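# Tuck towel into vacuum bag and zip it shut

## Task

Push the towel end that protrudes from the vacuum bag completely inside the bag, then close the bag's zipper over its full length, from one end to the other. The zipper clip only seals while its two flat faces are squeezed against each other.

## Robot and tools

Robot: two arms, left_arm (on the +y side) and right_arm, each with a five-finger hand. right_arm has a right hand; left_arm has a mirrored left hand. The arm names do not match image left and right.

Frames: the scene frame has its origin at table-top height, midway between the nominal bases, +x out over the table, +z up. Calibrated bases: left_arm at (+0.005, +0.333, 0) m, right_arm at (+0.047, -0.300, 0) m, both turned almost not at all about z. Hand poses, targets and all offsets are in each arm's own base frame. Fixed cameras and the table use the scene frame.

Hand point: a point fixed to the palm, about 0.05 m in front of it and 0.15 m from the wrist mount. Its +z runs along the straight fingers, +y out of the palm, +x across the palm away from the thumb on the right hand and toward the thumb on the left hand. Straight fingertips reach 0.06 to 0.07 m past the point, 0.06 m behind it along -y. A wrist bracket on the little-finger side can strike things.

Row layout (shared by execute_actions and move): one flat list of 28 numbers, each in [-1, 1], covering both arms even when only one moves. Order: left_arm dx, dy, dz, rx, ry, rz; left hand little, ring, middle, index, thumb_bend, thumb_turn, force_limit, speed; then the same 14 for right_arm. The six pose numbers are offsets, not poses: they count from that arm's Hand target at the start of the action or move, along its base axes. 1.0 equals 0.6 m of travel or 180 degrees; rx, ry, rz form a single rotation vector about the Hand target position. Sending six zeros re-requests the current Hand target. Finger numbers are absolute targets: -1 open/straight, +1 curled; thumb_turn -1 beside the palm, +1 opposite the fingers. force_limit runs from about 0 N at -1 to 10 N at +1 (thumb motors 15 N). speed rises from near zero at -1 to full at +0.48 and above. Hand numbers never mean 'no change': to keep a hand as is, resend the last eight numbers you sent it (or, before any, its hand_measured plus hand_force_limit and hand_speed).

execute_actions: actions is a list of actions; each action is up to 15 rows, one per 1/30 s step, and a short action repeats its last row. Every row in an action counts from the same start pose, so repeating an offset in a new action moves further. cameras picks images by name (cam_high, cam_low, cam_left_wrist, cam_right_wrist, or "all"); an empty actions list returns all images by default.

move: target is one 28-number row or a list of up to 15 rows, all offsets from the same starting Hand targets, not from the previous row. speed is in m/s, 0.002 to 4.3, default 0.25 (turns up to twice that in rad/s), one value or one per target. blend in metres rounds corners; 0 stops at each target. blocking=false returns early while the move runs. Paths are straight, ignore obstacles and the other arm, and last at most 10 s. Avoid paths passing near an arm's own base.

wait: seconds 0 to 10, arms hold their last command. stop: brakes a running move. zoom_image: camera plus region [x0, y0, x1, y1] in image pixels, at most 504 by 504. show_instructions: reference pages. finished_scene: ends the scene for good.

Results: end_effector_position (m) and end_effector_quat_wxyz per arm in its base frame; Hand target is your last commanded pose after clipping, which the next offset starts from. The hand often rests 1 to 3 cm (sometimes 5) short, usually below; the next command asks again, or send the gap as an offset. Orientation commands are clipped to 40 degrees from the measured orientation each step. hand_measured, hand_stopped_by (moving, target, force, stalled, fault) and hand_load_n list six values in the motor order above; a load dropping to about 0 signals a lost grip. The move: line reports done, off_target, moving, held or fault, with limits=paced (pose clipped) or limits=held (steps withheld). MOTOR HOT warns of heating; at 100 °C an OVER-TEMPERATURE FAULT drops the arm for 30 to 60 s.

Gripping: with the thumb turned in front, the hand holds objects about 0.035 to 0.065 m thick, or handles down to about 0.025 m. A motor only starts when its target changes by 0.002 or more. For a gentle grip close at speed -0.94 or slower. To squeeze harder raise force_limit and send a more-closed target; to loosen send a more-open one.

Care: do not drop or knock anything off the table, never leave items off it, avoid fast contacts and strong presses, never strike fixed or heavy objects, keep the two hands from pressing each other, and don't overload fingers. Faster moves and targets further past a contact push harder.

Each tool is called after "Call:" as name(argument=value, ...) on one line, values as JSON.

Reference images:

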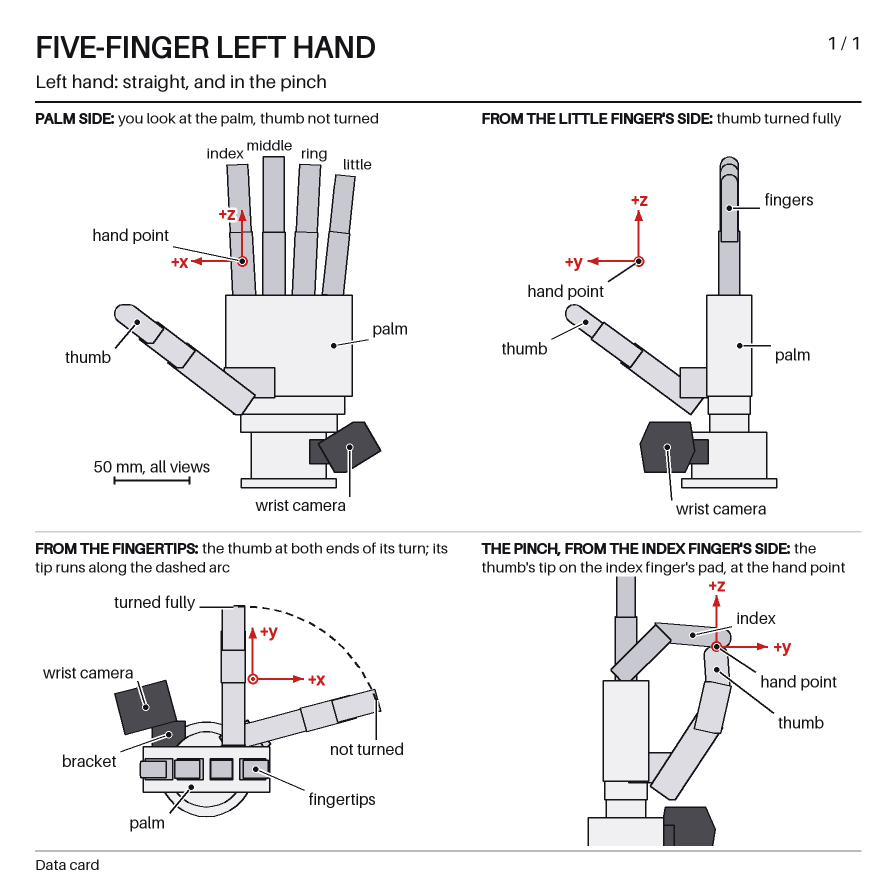

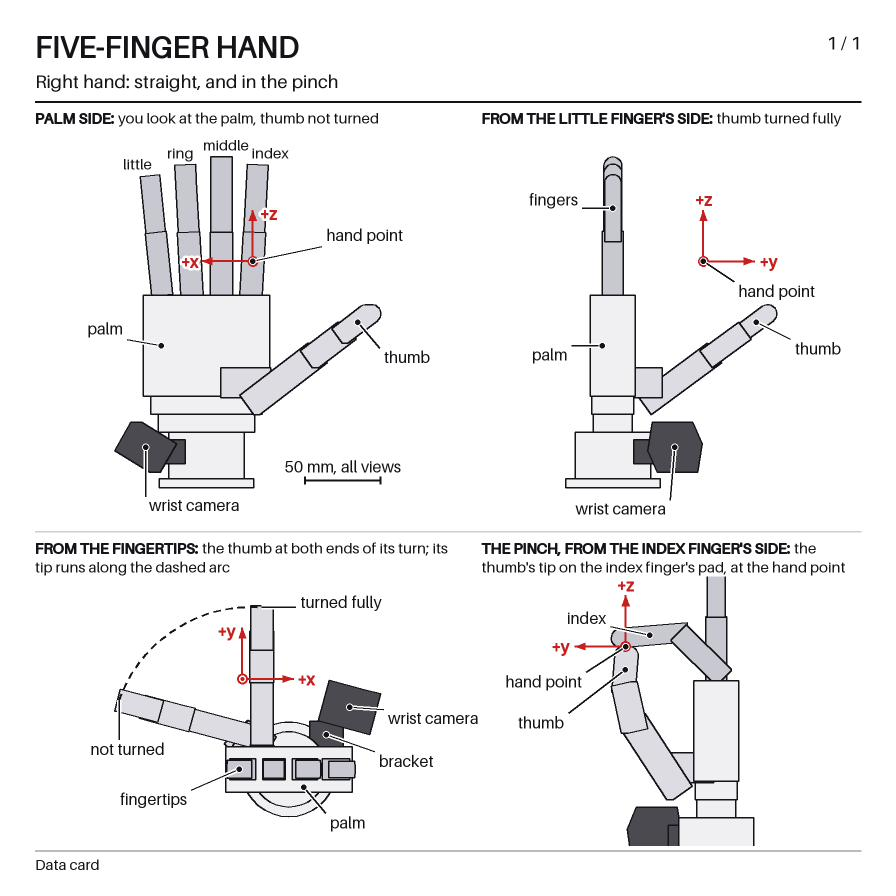

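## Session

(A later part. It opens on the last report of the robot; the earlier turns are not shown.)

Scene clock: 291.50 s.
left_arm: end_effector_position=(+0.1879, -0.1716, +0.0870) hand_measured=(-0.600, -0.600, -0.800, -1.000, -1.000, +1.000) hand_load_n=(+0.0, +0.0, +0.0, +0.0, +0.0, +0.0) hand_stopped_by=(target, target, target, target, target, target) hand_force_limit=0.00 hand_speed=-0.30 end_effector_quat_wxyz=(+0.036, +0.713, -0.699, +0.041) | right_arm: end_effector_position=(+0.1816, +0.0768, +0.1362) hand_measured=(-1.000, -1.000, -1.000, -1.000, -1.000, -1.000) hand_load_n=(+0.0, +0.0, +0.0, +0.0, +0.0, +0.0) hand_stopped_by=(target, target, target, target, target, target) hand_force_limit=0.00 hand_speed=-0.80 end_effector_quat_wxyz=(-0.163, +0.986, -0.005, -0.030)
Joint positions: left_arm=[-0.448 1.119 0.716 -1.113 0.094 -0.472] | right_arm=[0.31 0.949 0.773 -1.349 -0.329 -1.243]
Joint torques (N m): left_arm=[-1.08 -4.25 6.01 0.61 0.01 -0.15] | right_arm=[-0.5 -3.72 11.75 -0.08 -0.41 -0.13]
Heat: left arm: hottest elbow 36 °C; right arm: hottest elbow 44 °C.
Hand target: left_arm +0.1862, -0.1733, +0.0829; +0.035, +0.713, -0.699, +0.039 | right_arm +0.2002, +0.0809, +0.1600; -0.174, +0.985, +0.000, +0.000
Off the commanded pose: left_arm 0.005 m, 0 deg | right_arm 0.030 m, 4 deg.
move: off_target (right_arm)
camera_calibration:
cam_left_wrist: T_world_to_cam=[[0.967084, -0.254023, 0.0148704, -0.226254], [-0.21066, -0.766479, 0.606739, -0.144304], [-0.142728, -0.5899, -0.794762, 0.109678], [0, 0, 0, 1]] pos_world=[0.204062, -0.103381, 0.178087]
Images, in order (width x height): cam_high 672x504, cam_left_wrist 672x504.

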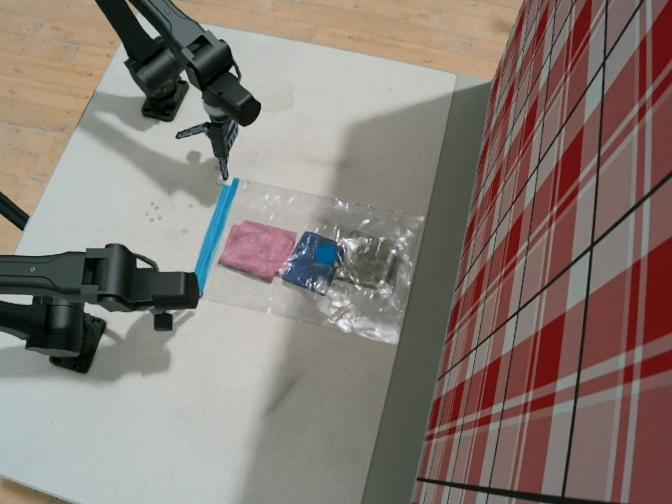

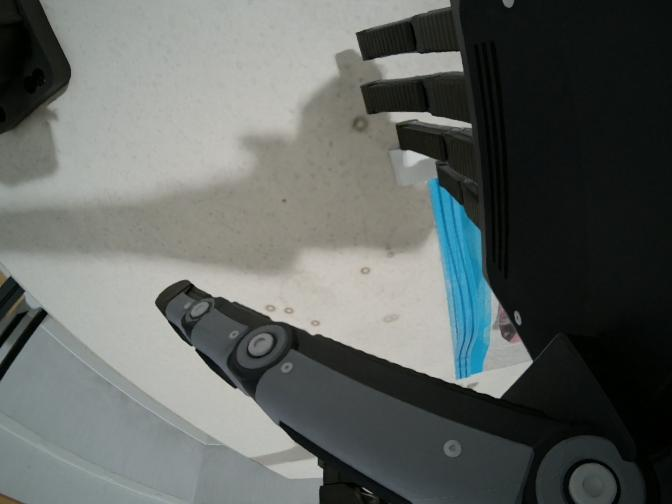

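Call:
move(target=[[-0.002, 0.006, -0.005, 0, 0, 0, -0.6, -0.6, -0.8, -1, -1, 1, 0, -0.3, 0, 0, 0, 0, 0, 0, -1, -1, -1, -1, -1, -1, 0, -0.8], [-0.002, 0.006, -0.022, 0, 0, 0, -0.6, -0.6, -0.8, -1, -1, 1, 0, -0.3, 0, 0, 0, 0, 0, 0, -1, -1, -1, -1, -1, -1, 0, -0.8]], speed=0.05, cameras=["cam_left_wrist", "cam_high"])

Call:
zoom_image(camera="cam_left_wrist", region=[370, 100, 470, 200])

Scene clock: 311.30 s.
left_arm: end_effector_position=(+0.1861, -0.1707, +0.0750) hand_measured=(-0.600, -0.600, -0.800, -1.000, -1.000, +1.000) hand_load_n=(+0.0, +0.0, +0.0, +0.0, +0.0, +0.0) hand_stopped_by=(target, target, target, target, target, target) hand_force_limit=0.00 hand_speed=-0.30 end_effector_quat_wxyz=(+0.035, +0.714, -0.698, +0.042) | right_arm: end_effector_position=(+0.1816, +0.0768, +0.1362) hand_measured=(-1.000, -1.000, -1.000, -1.000, -1.000, -1.000) hand_load_n=(+0.0, +0.0, +0.0, +0.0, +0.0, +0.0) hand_stopped_by=(target, target, target, target, target, target) hand_force_limit=0.00 hand_speed=-0.80 end_effector_quat_wxyz=(-0.163, +0.986, -0.005, -0.030)
Joint positions: left_arm=[-0.448 1.127 0.687 -1.073 0.094 -0.472] | right_arm=[0.31 0.949 0.773 -1.349 -0.329 -1.243]
Joint torques (N m): left_arm=[-0.21 -3.84 5.79 0.69 0.03 -0.06] | right_arm=[-0.5 -3.66 11.73 -0.05 -0.42 -0.14]
Heat: left arm: hottest elbow 35 °C; right arm: hottest elbow 45 °C.
Hand target: left_arm +0.1850, -0.1697, +0.0698; +0.035, +0.713, -0.699, +0.039 | right_arm +0.2002, +0.0809, +0.1600; -0.174, +0.985, +0.000, +0.000
Off the commanded pose: left_arm 0.006 m, 0 deg | right_arm 0.030 m, 4 deg.
move: off_target (right_arm)
camera_calibration:
cam_left_wrist: T_world_to_cam=[[0.967122, -0.253662, 0.018194, -0.224404], [-0.212229, -0.765594, 0.607309, -0.136363], [-0.140122, -0.591203, -0.794258, 0.0997014], [0, 0, 0, 1]] pos_world=[0.202056, -0.102378, 0.166086]
Images, in order (width x height): cam_high 672x504, cam_left_wrist 672x504.

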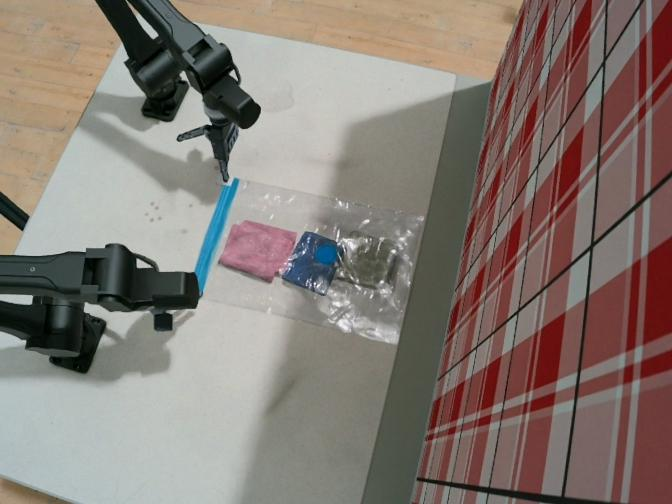

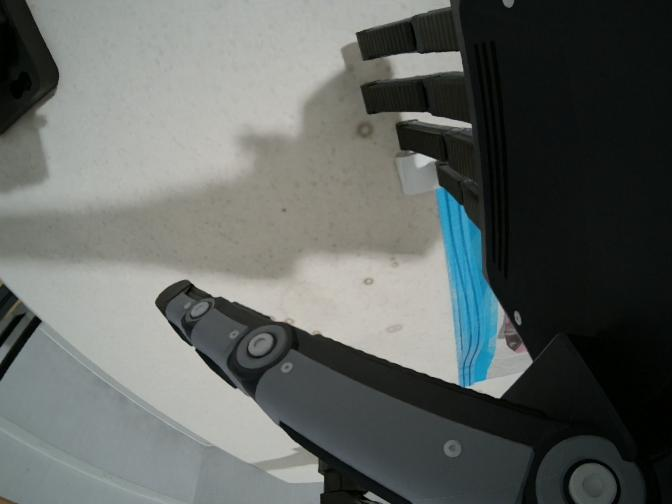

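Scaled by 5.040 from the camera's 672x504 image, which has a finer 960x720 frame.

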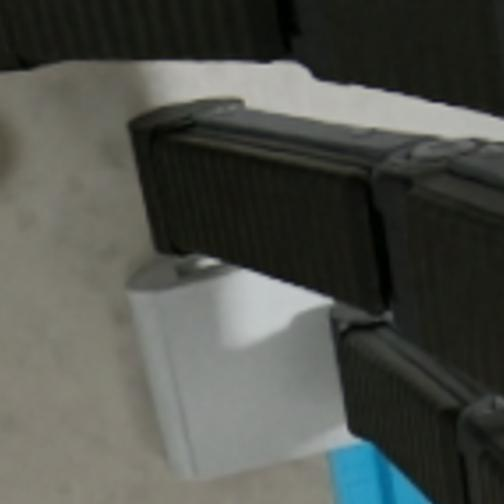

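Call:
move(target=[0, 0, -0.012, 0, 0, 0, -0.6, -0.6, -0.8, -1, -1, 1, 0, -0.3, 0, 0, 0, 0, 0, 0, -1, -1, -1, -1, -1, -1, 0, -0.8], speed=0.05, cameras=["cam_left_wrist"])

Call:
zoom_image(camera="cam_left_wrist", region=[370, 100, 470, 200])

Scene clock: 313.80 s.
left_arm: end_effector_position=(+0.1897, -0.1725, +0.0726) hand_measured=(-0.600, -0.600, -0.800, -1.000, -1.000, +1.000) hand_load_n=(+0.0, +0.0, +0.0, -0.5, +0.0, +0.0) hand_stopped_by=(target, target, target, target, target, target) hand_force_limit=0.00 hand_speed=-0.30 end_effector_quat_wxyz=(+0.033, +0.713, -0.699, +0.050) | right_arm: end_effector_position=(+0.1816, +0.0768, +0.1362) hand_measured=(-1.000, -1.000, -1.000, -1.000, -1.000, -1.000) hand_load_n=(+0.0, +0.0, +0.0, +0.0, +0.0, +0.0) hand_stopped_by=(target, target, target, target, target, target) hand_force_limit=0.00 hand_speed=-0.80 end_effector_quat_wxyz=(-0.163, +0.986, -0.005, -0.030)
Joint positions: left_arm=[-0.448 1.129 0.682 -1.05 0.094 -0.472] | right_arm=[0.31 0.949 0.773 -1.349 -0.329 -1.243]
Joint torques (N m): left_arm=[-0.21 -3.02 5.15 0.73 0.03 -0.05] | right_arm=[-0.5 -3.72 11.73 -0.06 -0.42 -0.13]
Heat: left arm: hottest elbow 35 °C; right arm: hottest elbow 46 °C.
Hand target: left_arm +0.1851, -0.1698, +0.0625; +0.035, +0.713, -0.699, +0.039 | right_arm +0.2002, +0.0809, +0.1600; -0.174, +0.985, +0.000, +0.000
Off the commanded pose: left_arm 0.011 m, 1 deg | right_arm 0.030 m, 4 deg.
move: off_target (left_arm, right_arm)
camera_calibration:
cam_left_wrist: T_world_to_cam=[[0.966738, -0.25346, 0.0342824, -0.22936], [-0.22121, -0.76129, 0.609511, -0.13315], [-0.128388, -0.596821, -0.792036, 0.0938872], [0, 0, 0, 1]] pos_world=[0.204331, -0.103466, 0.163382]
Images, in order (width x height): cam_left_wrist 672x504.

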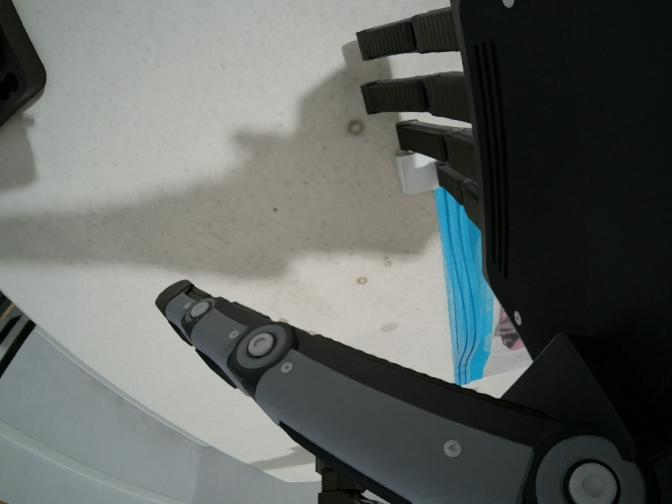

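Scaled by 5.040 from the camera's 672x504 image, which has a finer 960x720 frame.

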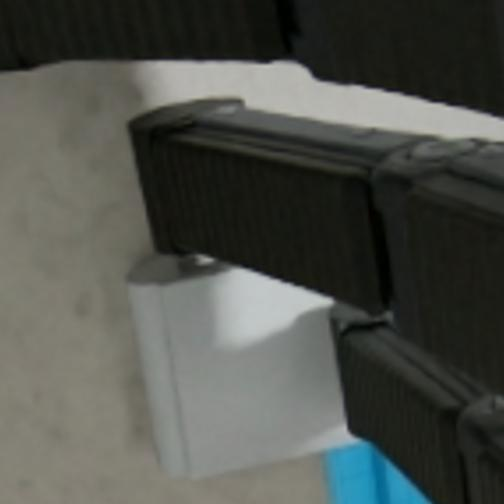

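Call:
move(target=[0, -0.05, -0.008, 0, 0, 0, -0.6, -0.6, -0.8, -1, -1, 1, 0, -0.3, 0, 0, 0, 0, 0, 0, -1, -1, -1, -1, -1, -1, 0, -0.8], speed=0.05, cameras=["cam_left_wrist", "cam_high"])

Call:
zoom_image(camera="cam_left_wrist", region=[370, 100, 470, 200])

Call:
zoom_image(camera="cam_high", region=[180, 140, 350, 310])

Scene clock: 317.43 s.
left_arm: end_effector_position=(+0.1886, -0.1994, +0.0702) hand_measured=(-0.600, -0.600, -0.800, -1.000, -1.000, +1.000) hand_load_n=(+0.0, +0.0, +0.0, -1.0, +0.0, +0.0) hand_stopped_by=(target, target, target, target, target, target) hand_force_limit=0.00 hand_speed=-0.30 end_effector_quat_wxyz=(+0.033, +0.712, -0.699, +0.061) | right_arm: end_effector_position=(+0.1816, +0.0768, +0.1362) hand_measured=(-1.000, -1.000, -1.000, -1.000, -1.000, -1.000) hand_load_n=(+0.0, +0.0, +0.0, +0.0, -0.5, +0.0) hand_stopped_by=(target, target, target, target, target, target) hand_force_limit=0.00 hand_speed=-0.80 end_effector_quat_wxyz=(-0.163, +0.986, -0.005, -0.030)
Joint positions: left_arm=[-0.531 1.151 0.691 -1.009 0.094 -0.555] | right_arm=[0.31 0.949 0.773 -1.349 -0.329 -1.243]
Joint torques (N m): left_arm=[-1.26 -0.97 6.2 0.5 -0.18 -0.12] | right_arm=[-0.5 -3.72 11.75 -0.05 -0.42 -0.13]
Heat: left arm: hottest elbow 35 °C; right arm: hottest elbow 46 °C.
Hand target: left_arm +0.1851, -0.1998, +0.0577; +0.035, +0.713, -0.699, +0.039 | right_arm +0.2002, +0.0809, +0.1600; -0.174, +0.985, +0.000, +0.000
Off the commanded pose: left_arm 0.013 m, 2 deg | right_arm 0.030 m, 4 deg.
move: off_target (left_arm, right_arm)
camera_calibration:
cam_left_wrist: T_world_to_cam=[[0.965869, -0.25382, 0.0516913, -0.236122], [-0.230564, -0.751481, 0.618156, -0.149325], [-0.118055, -0.608976, -0.784354, 0.0709503], [0, 0, 0, 1]] pos_world=[0.20201, -0.12894, 0.160162]
Images, in order (width x height): cam_high 672x504, cam_left_wrist 672x504.

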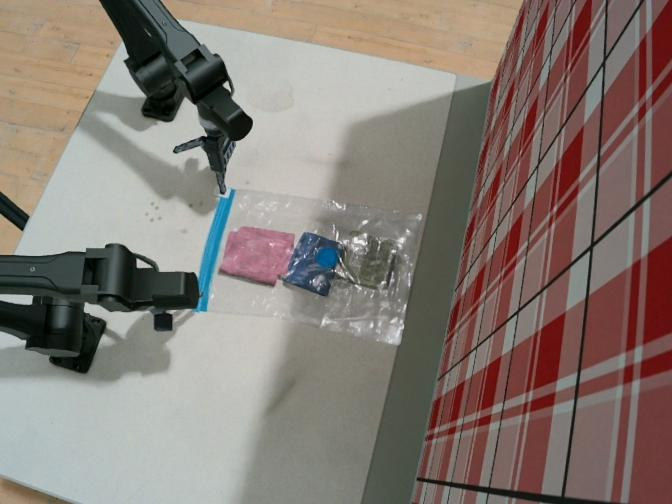

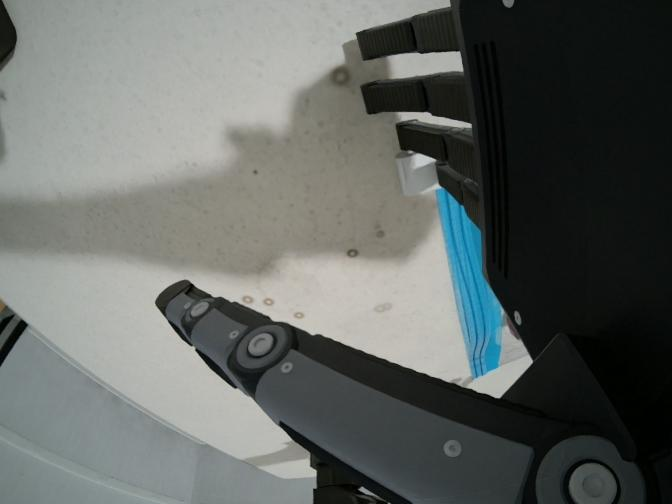

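Scaled by 5.040 from the camera's 672x504 image, which has a finer 960x720 frame.

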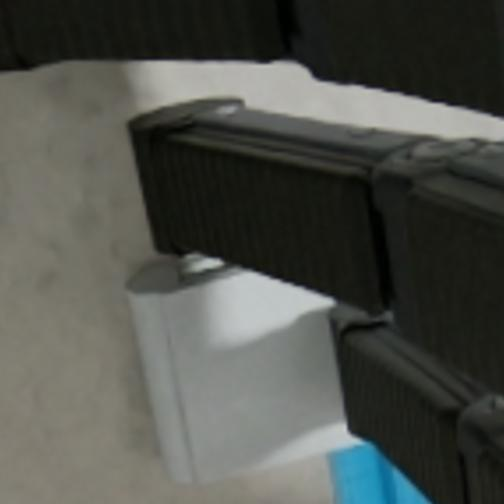

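Scaled by 2.965 from the camera's 672x504 image, which has a finer 960x720 frame.

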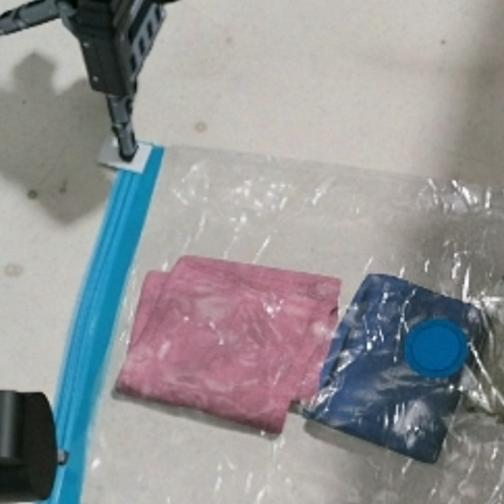

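Call:
move(target=[[0, 0.02, 0.14, 0, 0, 0, -0.6, -0.6, -0.8, -1, -1, 1, 0, -0.3, 0, 0, 0, 0, 0, 0, -1, -1, -1, -1, -1, -1, 0, -0.8], [0.153, 0.196, 0.12, -0.1001, -0.1564, -0.478, -1, -1, -1, -1, -1, 1, 0, -0.3, 0, 0, 0, 0, 0, 0, -1, -1, -1, -1, -1, -1, 0, -0.8]], speed=0.2, cameras=["all"])

Call:
zoom_image(camera="cam_high", region=[180, 140, 350, 310])

Scene clock: 366.67 s.
left_arm: end_effector_position=(+0.2573, -0.0821, +0.1135) hand_measured=(-1.000, -1.000, -1.000, -1.000, -1.000, +1.000) hand_load_n=(+0.0, +0.0, +0.0, +0.0, +0.0, +0.0) hand_stopped_by=(target, target, target, target, target, target) hand_force_limit=0.00 hand_speed=-0.30 end_effector_quat_wxyz=(-0.016, -0.014, +0.967, -0.255) | right_arm: end_effector_position=(+0.1816, +0.0768, +0.1362) hand_measured=(-1.000, -1.000, -1.000, -1.000, -1.000, -1.000) hand_load_n=(+0.0, +0.0, +0.0, +0.0, +0.0, +0.0) hand_stopped_by=(target, target, target, target, target, target) hand_force_limit=0.00 hand_speed=-0.80 end_effector_quat_wxyz=(-0.163, +0.986, -0.005, -0.030)
Joint positions: left_arm=[-0.126 1.157 0.837 -1.208 0.516 1.403] | right_arm=[0.31 0.949 0.773 -1.349 -0.329 -1.243]
Joint torques (N m): left_arm=[0.67 -4.78 10.8 -0.14 0.47 0] | right_arm=[-0.44 -3.72 11.75 -0.08 -0.42 -0.13]
Heat: left arm: hottest elbow 34 °C; right arm: hottest elbow 48 °C.
Hand target: left_arm +0.2769, -0.0822, +0.1297; +0.002, -0.010, +0.966, -0.259 | right_arm +0.2002, +0.0809, +0.1600; -0.174, +0.985, +0.000, +0.000
Off the commanded pose: left_arm 0.025 m, 2 deg | right_arm 0.030 m, 4 deg.
move: off_target (left_arm, right_arm); target 2's new numbers were sent with left_arm's hand 0.025 m and 2 deg from that target
camera_calibration:
cam_left_wrist: T_world_to_cam=[[-0.239313, -0.851185, 0.467133, -0.0611362], [-0.817675, 0.436118, 0.375776, 0.204062], [-0.52358, -0.292035, -0.800362, 0.31658], [0, 0, 0, 1]] pos_world=[0.317981, -0.048581, 0.205256]
cam_right_wrist: T_world_to_cam=[[0.25151, -0.905929, -0.340641, 0.0728599], [-0.822277, -0.385645, 0.418494, 0.125983], [-0.510493, 0.174846, -0.841918, 0.305595], [0, 0, 0, 1]] pos_world=[0.241272, 0.0611586, 0.229382]

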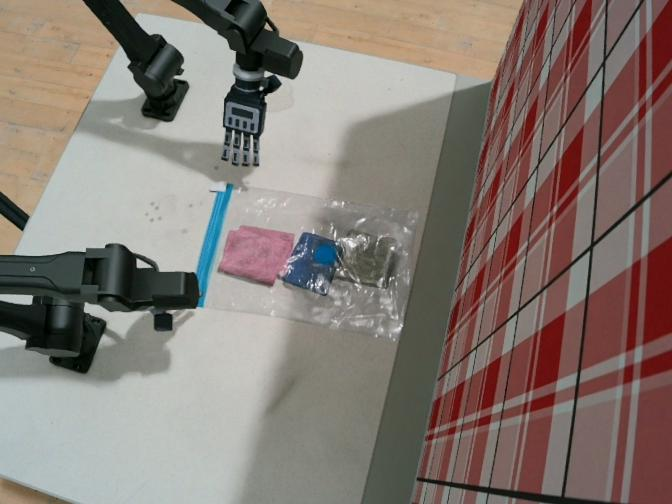

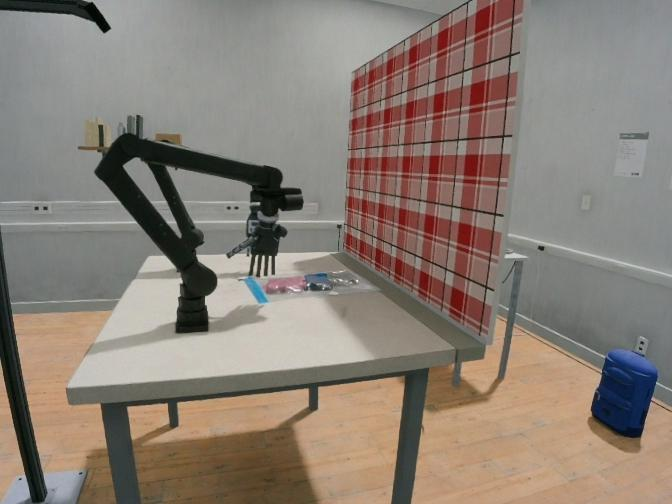

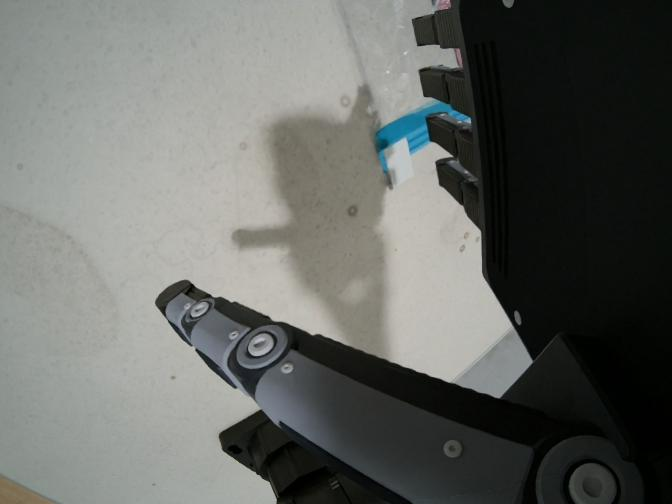

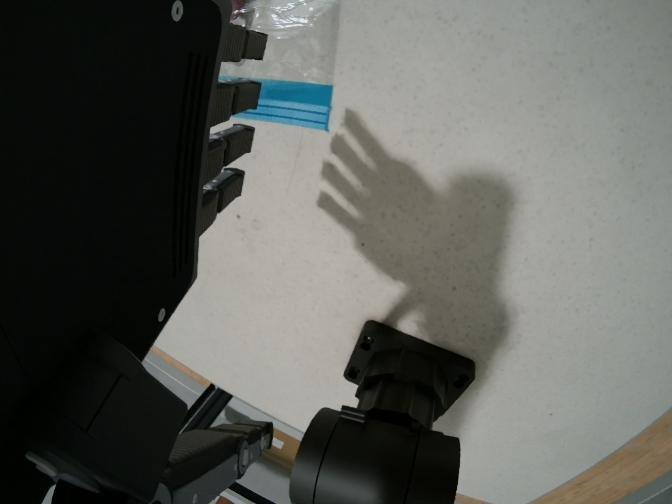

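Scaled by 2.965 from the camera's 672x504 image, which has a finer 960x720 frame.

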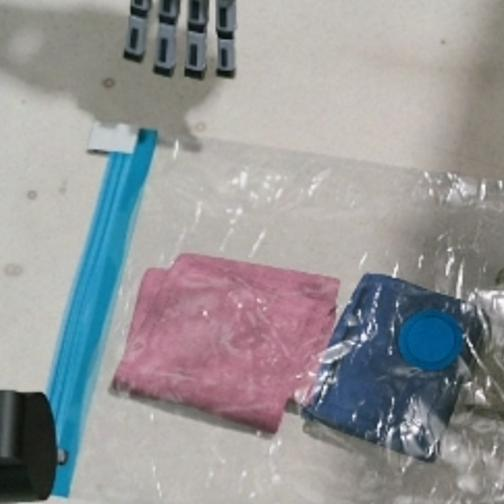

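Call:
zoom_image(camera="cam_high", region=[195, 170, 255, 215])

Call:
zoom_image(camera="cam_left_wrist", region=[350, 80, 450, 210])

Scaled by 8.400 from the camera's 672x504 image, which has a finer 960x720 frame.

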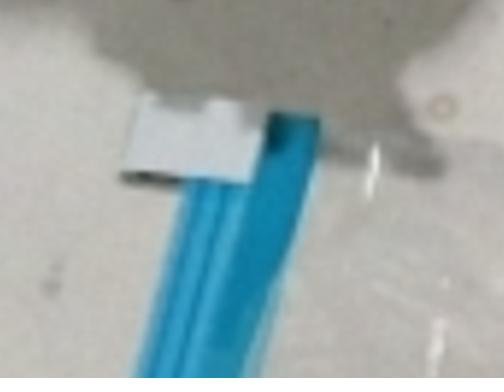

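Scaled by 3.877 from the camera's 672x504 image, which has a finer 960x720 frame.

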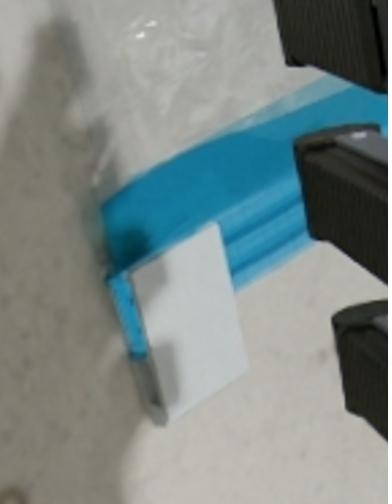

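Call:
move(target=[0, -0.046, -0.125, 0, 0, 0, -1, -1, -1, -1, -1, 1, 0, -0.3, 0, 0, 0, 0, 0, 0, -1, -1, -1, -1, -1, -1, 0, -0.8], speed=0.12, cameras=["cam_left_wrist", "cam_high"])

Call:
zoom_image(camera="cam_left_wrist", region=[350, 80, 480, 230])

Scene clock: 375.27 s.
left_arm: end_effector_position=(+0.2781, -0.1077, +0.0576) hand_measured=(-1.000, -1.000, -1.000, -1.000, -1.000, +1.000) hand_load_n=(-0.5, +0.0, +0.0, +0.0, +0.0, +0.0) hand_stopped_by=(target, target, target, target, target, target) hand_force_limit=0.00 hand_speed=-0.30 end_effector_quat_wxyz=(+0.003, -0.011, +0.966, -0.260) | right_arm: end_effector_position=(+0.1816, +0.0768, +0.1362) hand_measured=(-1.000, -1.000, -1.000, -1.000, -1.000, -1.000) hand_load_n=(+0.0, +0.0, +0.0, +0.0, +0.0, +0.0) hand_stopped_by=(target, target, target, target, target, target) hand_force_limit=0.00 hand_speed=-0.80 end_effector_quat_wxyz=(-0.163, +0.986, -0.005, -0.030)
Joint positions: left_arm=[-0.196 1.257 0.759 -0.948 0.512 1.32] | right_arm=[0.31 0.949 0.773 -1.349 -0.329 -1.243]
Joint torques (N m): left_arm=[-0.97 -6.42 5.9 0.84 0.31 -0.12] | right_arm=[-0.5 -3.78 11.74 -0.08 -0.41 -0.13]
Heat: left arm: hottest elbow 35 °C; right arm: hottest elbow 48 °C.
Hand target: left_arm +0.2768, -0.1098, +0.0547; +0.002, -0.011, +0.966, -0.259 | right_arm +0.2002, +0.0809, +0.1600; -0.174, +0.985, +0.000, +0.000
Off the commanded pose: left_arm 0.004 m, 0 deg | right_arm 0.030 m, 4 deg.
move: off_target (right_arm)
camera_calibration:
cam_left_wrist: T_world_to_cam=[[-0.255374, -0.847913, 0.464572, -0.0467525], [-0.832577, 0.437141, 0.340182, 0.25951], [-0.491529, -0.299918, -0.817587, 0.266483], [0, 0, 0, 1]] pos_world=[0.335107, -0.0731618, 0.151312]
Images, in order (width x height): cam_high 672x504, cam_left_wrist 672x504.

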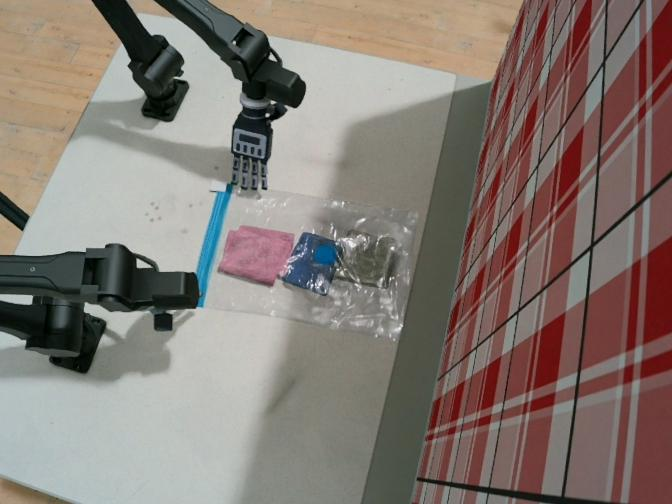

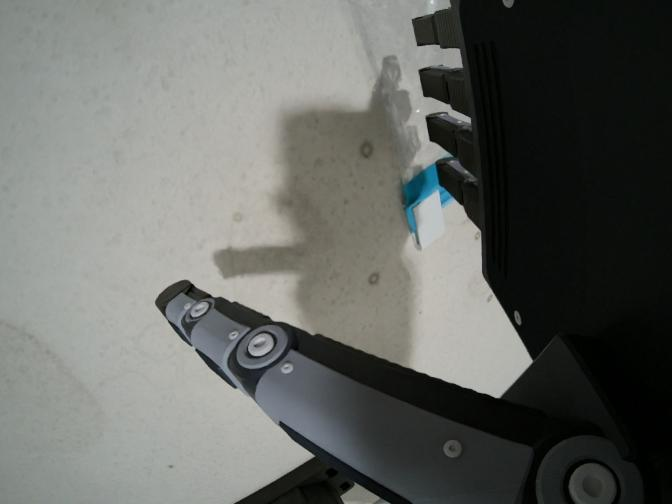

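Scaled by 3.360 from the camera's 672x504 image, which has a finer 960x720 frame.

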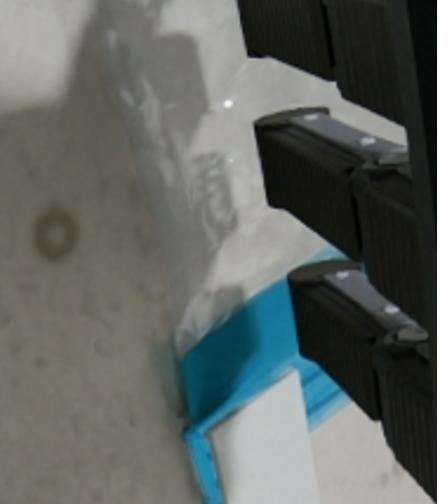

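Call:
move(target=[0, 0.0, -0.04, 0, 0, 0, -1, -1, -1, -1, -1, 1, 0, -0.3, 0, 0, 0, 0, 0, 0, -1, -1, -1, -1, -1, -1, 0, -0.8], speed=0.06, cameras=["cam_left_wrist"])

Call:
zoom_image(camera="cam_left_wrist", region=[350, 80, 480, 230])

Scene clock: 377.70 s.
left_arm: end_effector_position=(+0.2792, -0.1079, +0.0349) hand_measured=(-1.000, -1.000, -1.000, -1.000, -1.000, +1.000) hand_load_n=(+0.0, +0.0, +0.0, +0.0, -0.5, +0.0) hand_stopped_by=(target, target, target, target, target, target) hand_force_limit=0.00 hand_speed=-0.30 end_effector_quat_wxyz=(+0.005, -0.010, +0.966, -0.260) | right_arm: end_effector_position=(+0.1816, +0.0768, +0.1362) hand_measured=(-1.000, -1.000, -1.000, -1.000, -1.000, -1.000) hand_load_n=(+0.0, +0.0, +0.0, +0.0, +0.0, +0.0) hand_stopped_by=(target, target, target, target, target, target) hand_force_limit=0.00 hand_speed=-0.80 end_effector_quat_wxyz=(-0.163, +0.986, -0.005, -0.030)
Joint positions: left_arm=[-0.196 1.294 0.722 -0.87 0.511 1.32] | right_arm=[0.31 0.949 0.773 -1.349 -0.329 -1.243]
Joint torques (N m): left_arm=[-0.91 -6.42 5.55 0.85 0.31 -0.13] | right_arm=[-0.44 -3.66 11.75 -0.06 -0.41 -0.13]
Heat: left arm: hottest elbow 35 °C; right arm: hottest elbow 48 °C.
Hand target: left_arm +0.2767, -0.1097, +0.0307; +0.002, -0.010, +0.966, -0.259 | right_arm +0.2002, +0.0809, +0.1600; -0.174, +0.985, +0.000, +0.000
Off the commanded pose: left_arm 0.005 m, 0 deg | right_arm 0.030 m, 4 deg.
move: off_target (right_arm)
camera_calibration:
cam_left_wrist: T_world_to_cam=[[-0.257276, -0.847744, 0.463832, -0.0354892], [-0.834322, 0.437044, 0.336006, 0.268814], [-0.487561, -0.300539, -0.819732, 0.247252], [0, 0, 0, 1]] pos_world=[0.335698, -0.0732602, 0.128819]
Images, in order (width x height): cam_left_wrist 672x504.

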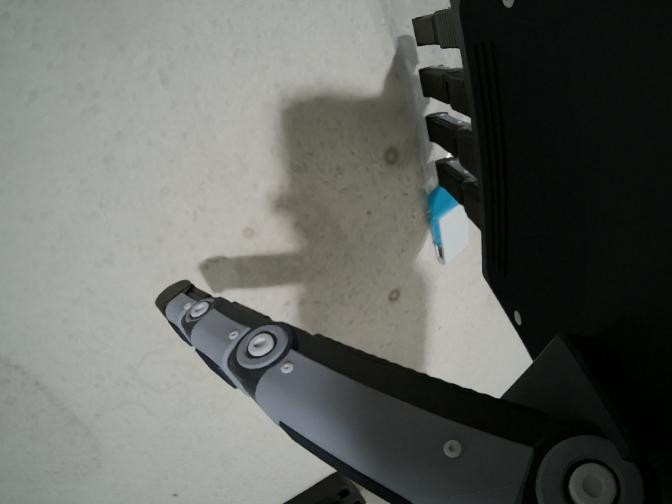

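Scaled by 3.360 from the camera's 672x504 image, which has a finer 960x720 frame.

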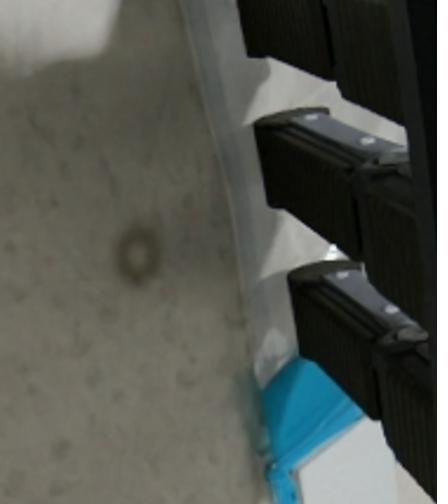

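Call:
move(target=[0, 0.0, -0.022, 0, 0, 0, -1, -1, -1, -1, -1, 1, 0, -0.3, 0, 0, 0, 0, 0, 0, -1, -1, -1, -1, -1, -1, 0, -0.8], speed=0.06, cameras=["cam_left_wrist"])

Call:
zoom_image(camera="cam_left_wrist", region=[350, 80, 480, 270])

Scene clock: 380.07 s.
left_arm: end_effector_position=(+0.2819, -0.1094, +0.0294) hand_measured=(-1.000, -1.000, -1.000, -1.000, -1.000, +1.000) hand_load_n=(+0.0, +0.0, +0.5, +0.0, +0.0, +0.0) hand_stopped_by=(target, target, target, target, target, target) hand_force_limit=0.00 hand_speed=-0.30 end_effector_quat_wxyz=(+0.011, -0.009, +0.964, -0.264) | right_arm: end_effector_position=(+0.1816, +0.0768, +0.1362) hand_measured=(-1.000, -1.000, -1.000, -1.000, -1.000, -1.000) hand_load_n=(+0.0, +0.0, +0.0, +0.0, +0.0, +0.0) hand_stopped_by=(target, target, target, target, target, target) hand_force_limit=0.00 hand_speed=-0.80 end_effector_quat_wxyz=(-0.163, +0.986, -0.005, -0.030)
Joint positions: left_arm=[-0.196 1.301 0.711 -0.836 0.516 1.319] | right_arm=[0.31 0.949 0.773 -1.349 -0.329 -1.243]
Joint torques (N m): left_arm=[-0.85 -4.84 4.89 1.25 0.14 -0.12] | right_arm=[-0.5 -3.72 11.74 -0.08 -0.41 -0.13]
Heat: left arm: hottest elbow 35 °C; right arm: hottest elbow 48 °C.
Hand target: left_arm +0.2769, -0.1098, +0.0176; +0.003, -0.010, +0.966, -0.259 | right_arm +0.2002, +0.0809, +0.1600; -0.174, +0.985, +0.000, +0.000
Off the commanded pose: left_arm 0.013 m, 1 deg | right_arm 0.030 m, 4 deg.
move: off_target (left_arm, right_arm)
camera_calibration:
cam_left_wrist: T_world_to_cam=[[-0.263275, -0.844173, 0.466967, -0.031591], [-0.838869, 0.439369, 0.321331, 0.2755], [-0.47643, -0.307125, -0.823825, 0.239869], [0, 0, 0, 1]] pos_world=[0.337072, -0.0740447, 0.123835]
Images, in order (width x height): cam_left_wrist 672x504.

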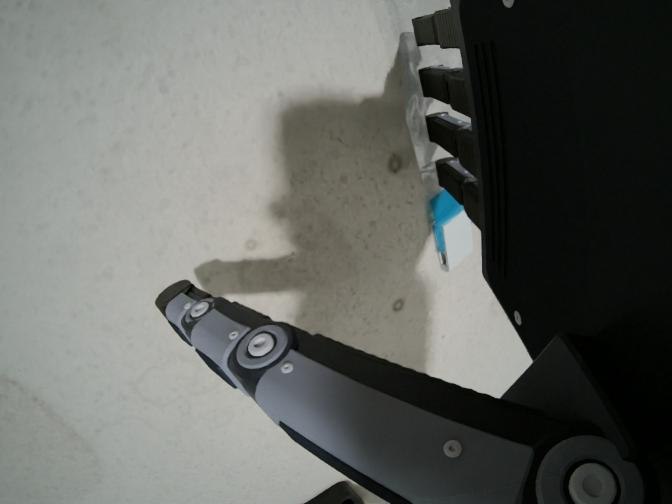

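Scaled by 2.653 from the camera's 672x504 image, which has a finer 960x720 frame.

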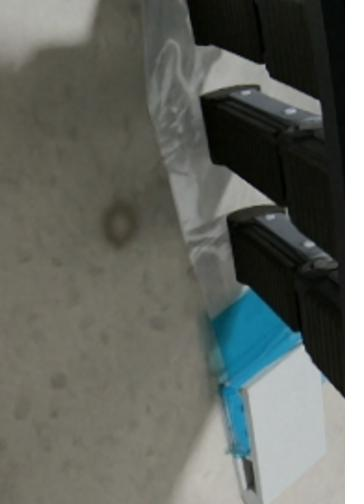

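Call:
move(target=[0, 0, 0, 0, 0, 0, -1, -1, -1, -1, -1, 1, 0, -0.3, -0.055, 0.42, -0.04, 0, 0, 0, -0.6, -0.6, -1, -0.6, -1, -1, 0, -0.3], speed=0.2, cameras=["cam_right_wrist", "cam_left_wrist", "cam_high", "cam_low"])

Call:
zoom_image(camera="cam_high", region=[180, 140, 350, 310])

Scene clock: 390.87 s.
left_arm: end_effector_position=(+0.2819, -0.1094, +0.0294) hand_measured=(-1.000, -1.000, -1.000, -1.000, -1.000, +1.000) hand_load_n=(+0.0, +0.0, +0.0, +0.0, +0.0, +0.0) hand_stopped_by=(target, target, target, target, target, target) hand_force_limit=0.00 hand_speed=-0.30 end_effector_quat_wxyz=(+0.011, -0.009, +0.964, -0.264) | right_arm: end_effector_position=(+0.1540, +0.3102, +0.1158) hand_measured=(-0.600, -0.600, -1.000, -0.600, -1.000, -1.000) hand_load_n=(+0.0, +0.0, +0.0, +0.0, +0.0, -0.5) hand_stopped_by=(target, target, target, target, target, target) hand_force_limit=0.00 hand_speed=-0.30 end_effector_quat_wxyz=(-0.147, +0.989, +0.002, -0.017)
Joint positions: left_arm=[-0.196 1.301 0.711 -0.836 0.516 1.319] | right_arm=[1.021 1.303 0.973 -1.005 -0.182 -0.533]
Joint torques (N m): left_arm=[-0.97 -4.95 4.9 1.24 0.14 -0.12] | right_arm=[0.38 -7.65 11.47 0.98 -0.08 0.08]
Heat: left arm: hottest elbow 35 °C; right arm: hottest elbow 49 °C.
Hand target: left_arm +0.2769, -0.1098, +0.0176; +0.003, -0.010, +0.966, -0.259 | right_arm +0.1671, +0.3328, +0.1360; -0.174, +0.985, +0.001, +0.000
Off the commanded pose: left_arm 0.013 m, 1 deg | right_arm 0.033 m, 4 deg.
move: off_target (left_arm, right_arm)
camera_calibration:
cam_left_wrist: T_world_to_cam=[[-0.263275, -0.844173, 0.466967, -0.031591], [-0.838869, 0.439369, 0.321331, 0.2755], [-0.47643, -0.307125, -0.823825, 0.239869], [0, 0, 0, 1]] pos_world=[0.337072, -0.0740447, 0.123835]
cam_right_wrist: T_world_to_cam=[[0.271356, -0.912902, -0.304918, 0.27921], [-0.829174, -0.382593, 0.407546, 0.20327], [-0.488709, 0.14224, -0.860774, 0.242578], [0, 0, 0, 1]] pos_world=[0.211331, 0.298157, 0.211099]

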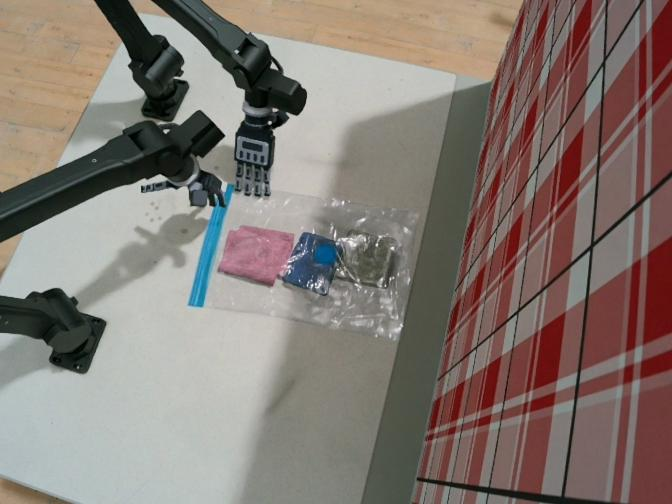

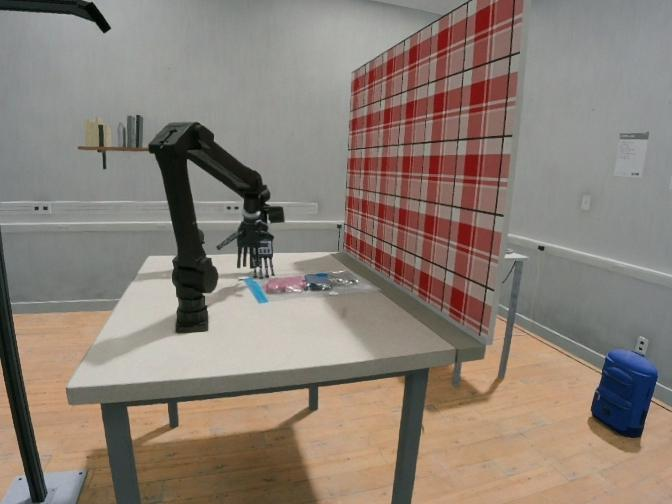

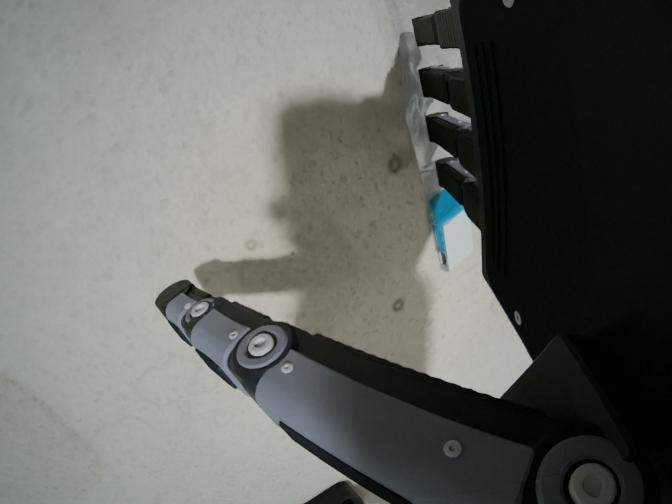

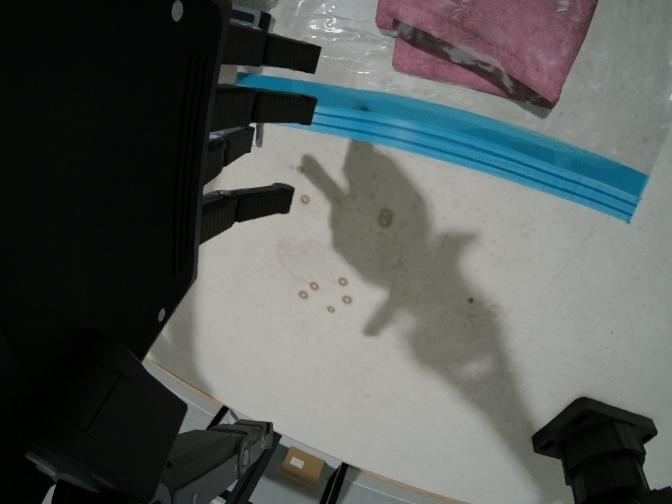

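Scaled by 2.965 from the camera's 672x504 image, which has a finer 960x720 frame.

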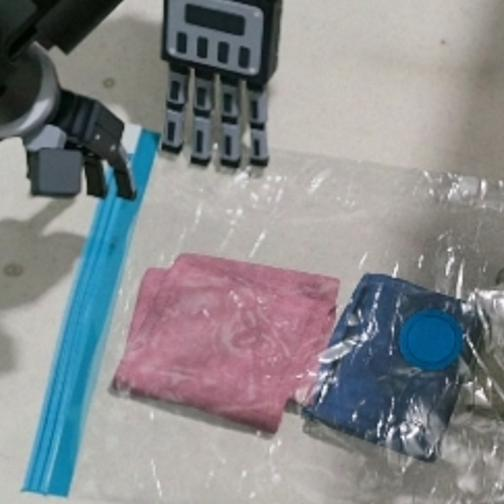

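Call:
zoom_image(camera="cam_right_wrist", region=[190, 30, 340, 230])

Scaled by 2.520 from the camera's 672x504 image, which has a finer 960x720 frame.

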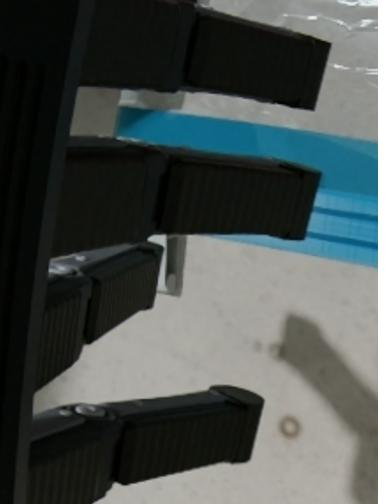

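Call:
move(target=[0, 0, 0, 0, 0, 0, -1, -1, -1, -1, -1, 1, 0, -0.3, -0.012, 0.02, -0.07, 0, 0, 0, -0.6, -0.6, -1, -0.6, -1, -1, 0, -0.3], speed=0.1, cameras=["cam_right_wrist", "cam_high"])

Call:
zoom_image(camera="cam_right_wrist", region=[190, 30, 340, 230])

Call:
zoom_image(camera="cam_high", region=[180, 140, 280, 240])

Scene clock: 399.13 s.
left_arm: end_effector_position=(+0.2819, -0.1094, +0.0294) hand_measured=(-1.000, -1.000, -1.000, -1.000, -1.000, +1.000) hand_load_n=(+0.0, +0.0, +0.5, +0.0, +0.0, +0.0) hand_stopped_by=(target, target, target, target, target, target) hand_force_limit=0.00 hand_speed=-0.30 end_effector_quat_wxyz=(+0.011, -0.009, +0.964, -0.264) | right_arm: end_effector_position=(+0.1605, +0.3402, +0.0955) hand_measured=(-0.600, -0.600, -1.000, -0.600, -1.000, -1.000) hand_load_n=(+0.0, +0.0, +0.0, +0.0, +0.0, +0.0) hand_stopped_by=(target, target, target, target, target, target) hand_force_limit=0.00 hand_speed=-0.30 end_effector_quat_wxyz=(-0.170, +0.985, +0.002, -0.002)
Joint positions: left_arm=[-0.196 1.301 0.711 -0.836 0.516 1.319] | right_arm=[1.048 1.359 0.968 -0.883 -0.172 -0.501]
Joint torques (N m): left_arm=[-0.91 -4.89 4.92 1.24 0.14 -0.12] | right_arm=[0.85 -8.06 7.42 1.24 -0.06 0.1]
Heat: left arm: hottest elbow 35 °C; right arm: hottest elbow 49 °C.
Hand target: left_arm +0.2769, -0.1098, +0.0176; +0.003, -0.010, +0.966, -0.259 | right_arm +0.1599, +0.3448, +0.0940; -0.174, +0.985, +0.000, +0.000
Off the commanded pose: left_arm 0.013 m, 1 deg | right_arm 0.005 m, 1 deg.
move: off_target (left_arm)
camera_calibration:
cam_right_wrist: T_world_to_cam=[[0.275385, -0.899631, -0.33886, 0.296747], [-0.84302, -0.395408, 0.364651, 0.239057], [-0.46204, 0.185246, -0.867296, 0.205639], [0, 0, 0, 1]] pos_world=[0.214823, 0.323393, 0.191733]
Images, in order (width x height): cam_high 672x504, cam_right_wrist 672x504.

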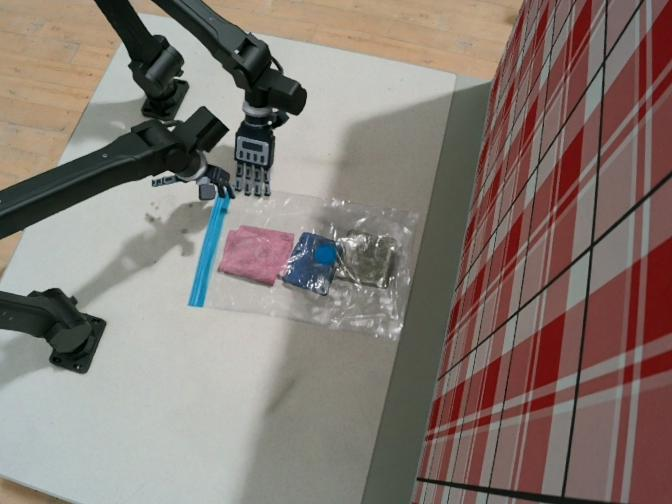

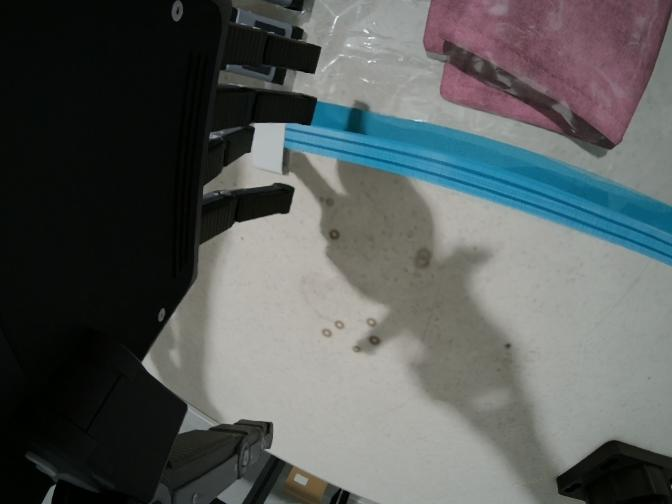

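Scaled by 2.520 from the camera's 672x504 image, which has a finer 960x720 frame.

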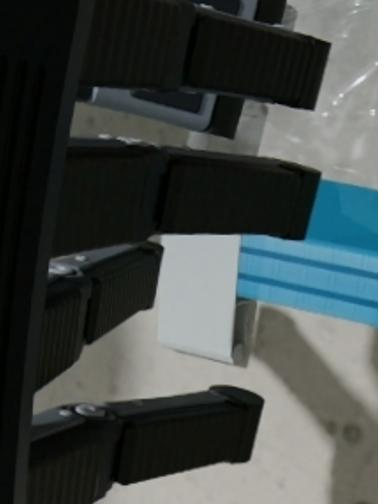

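Scaled by 5.040 from the camera's 672x504 image, which has a finer 960x720 frame.

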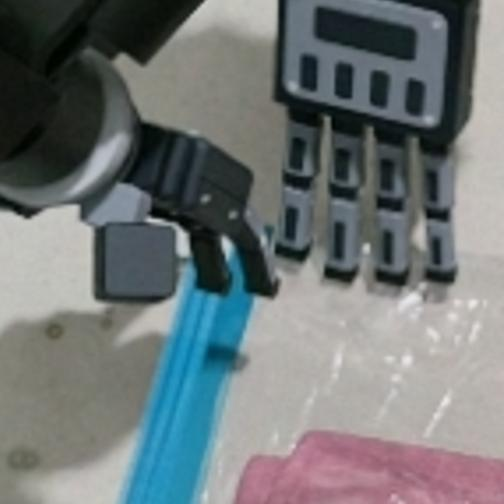

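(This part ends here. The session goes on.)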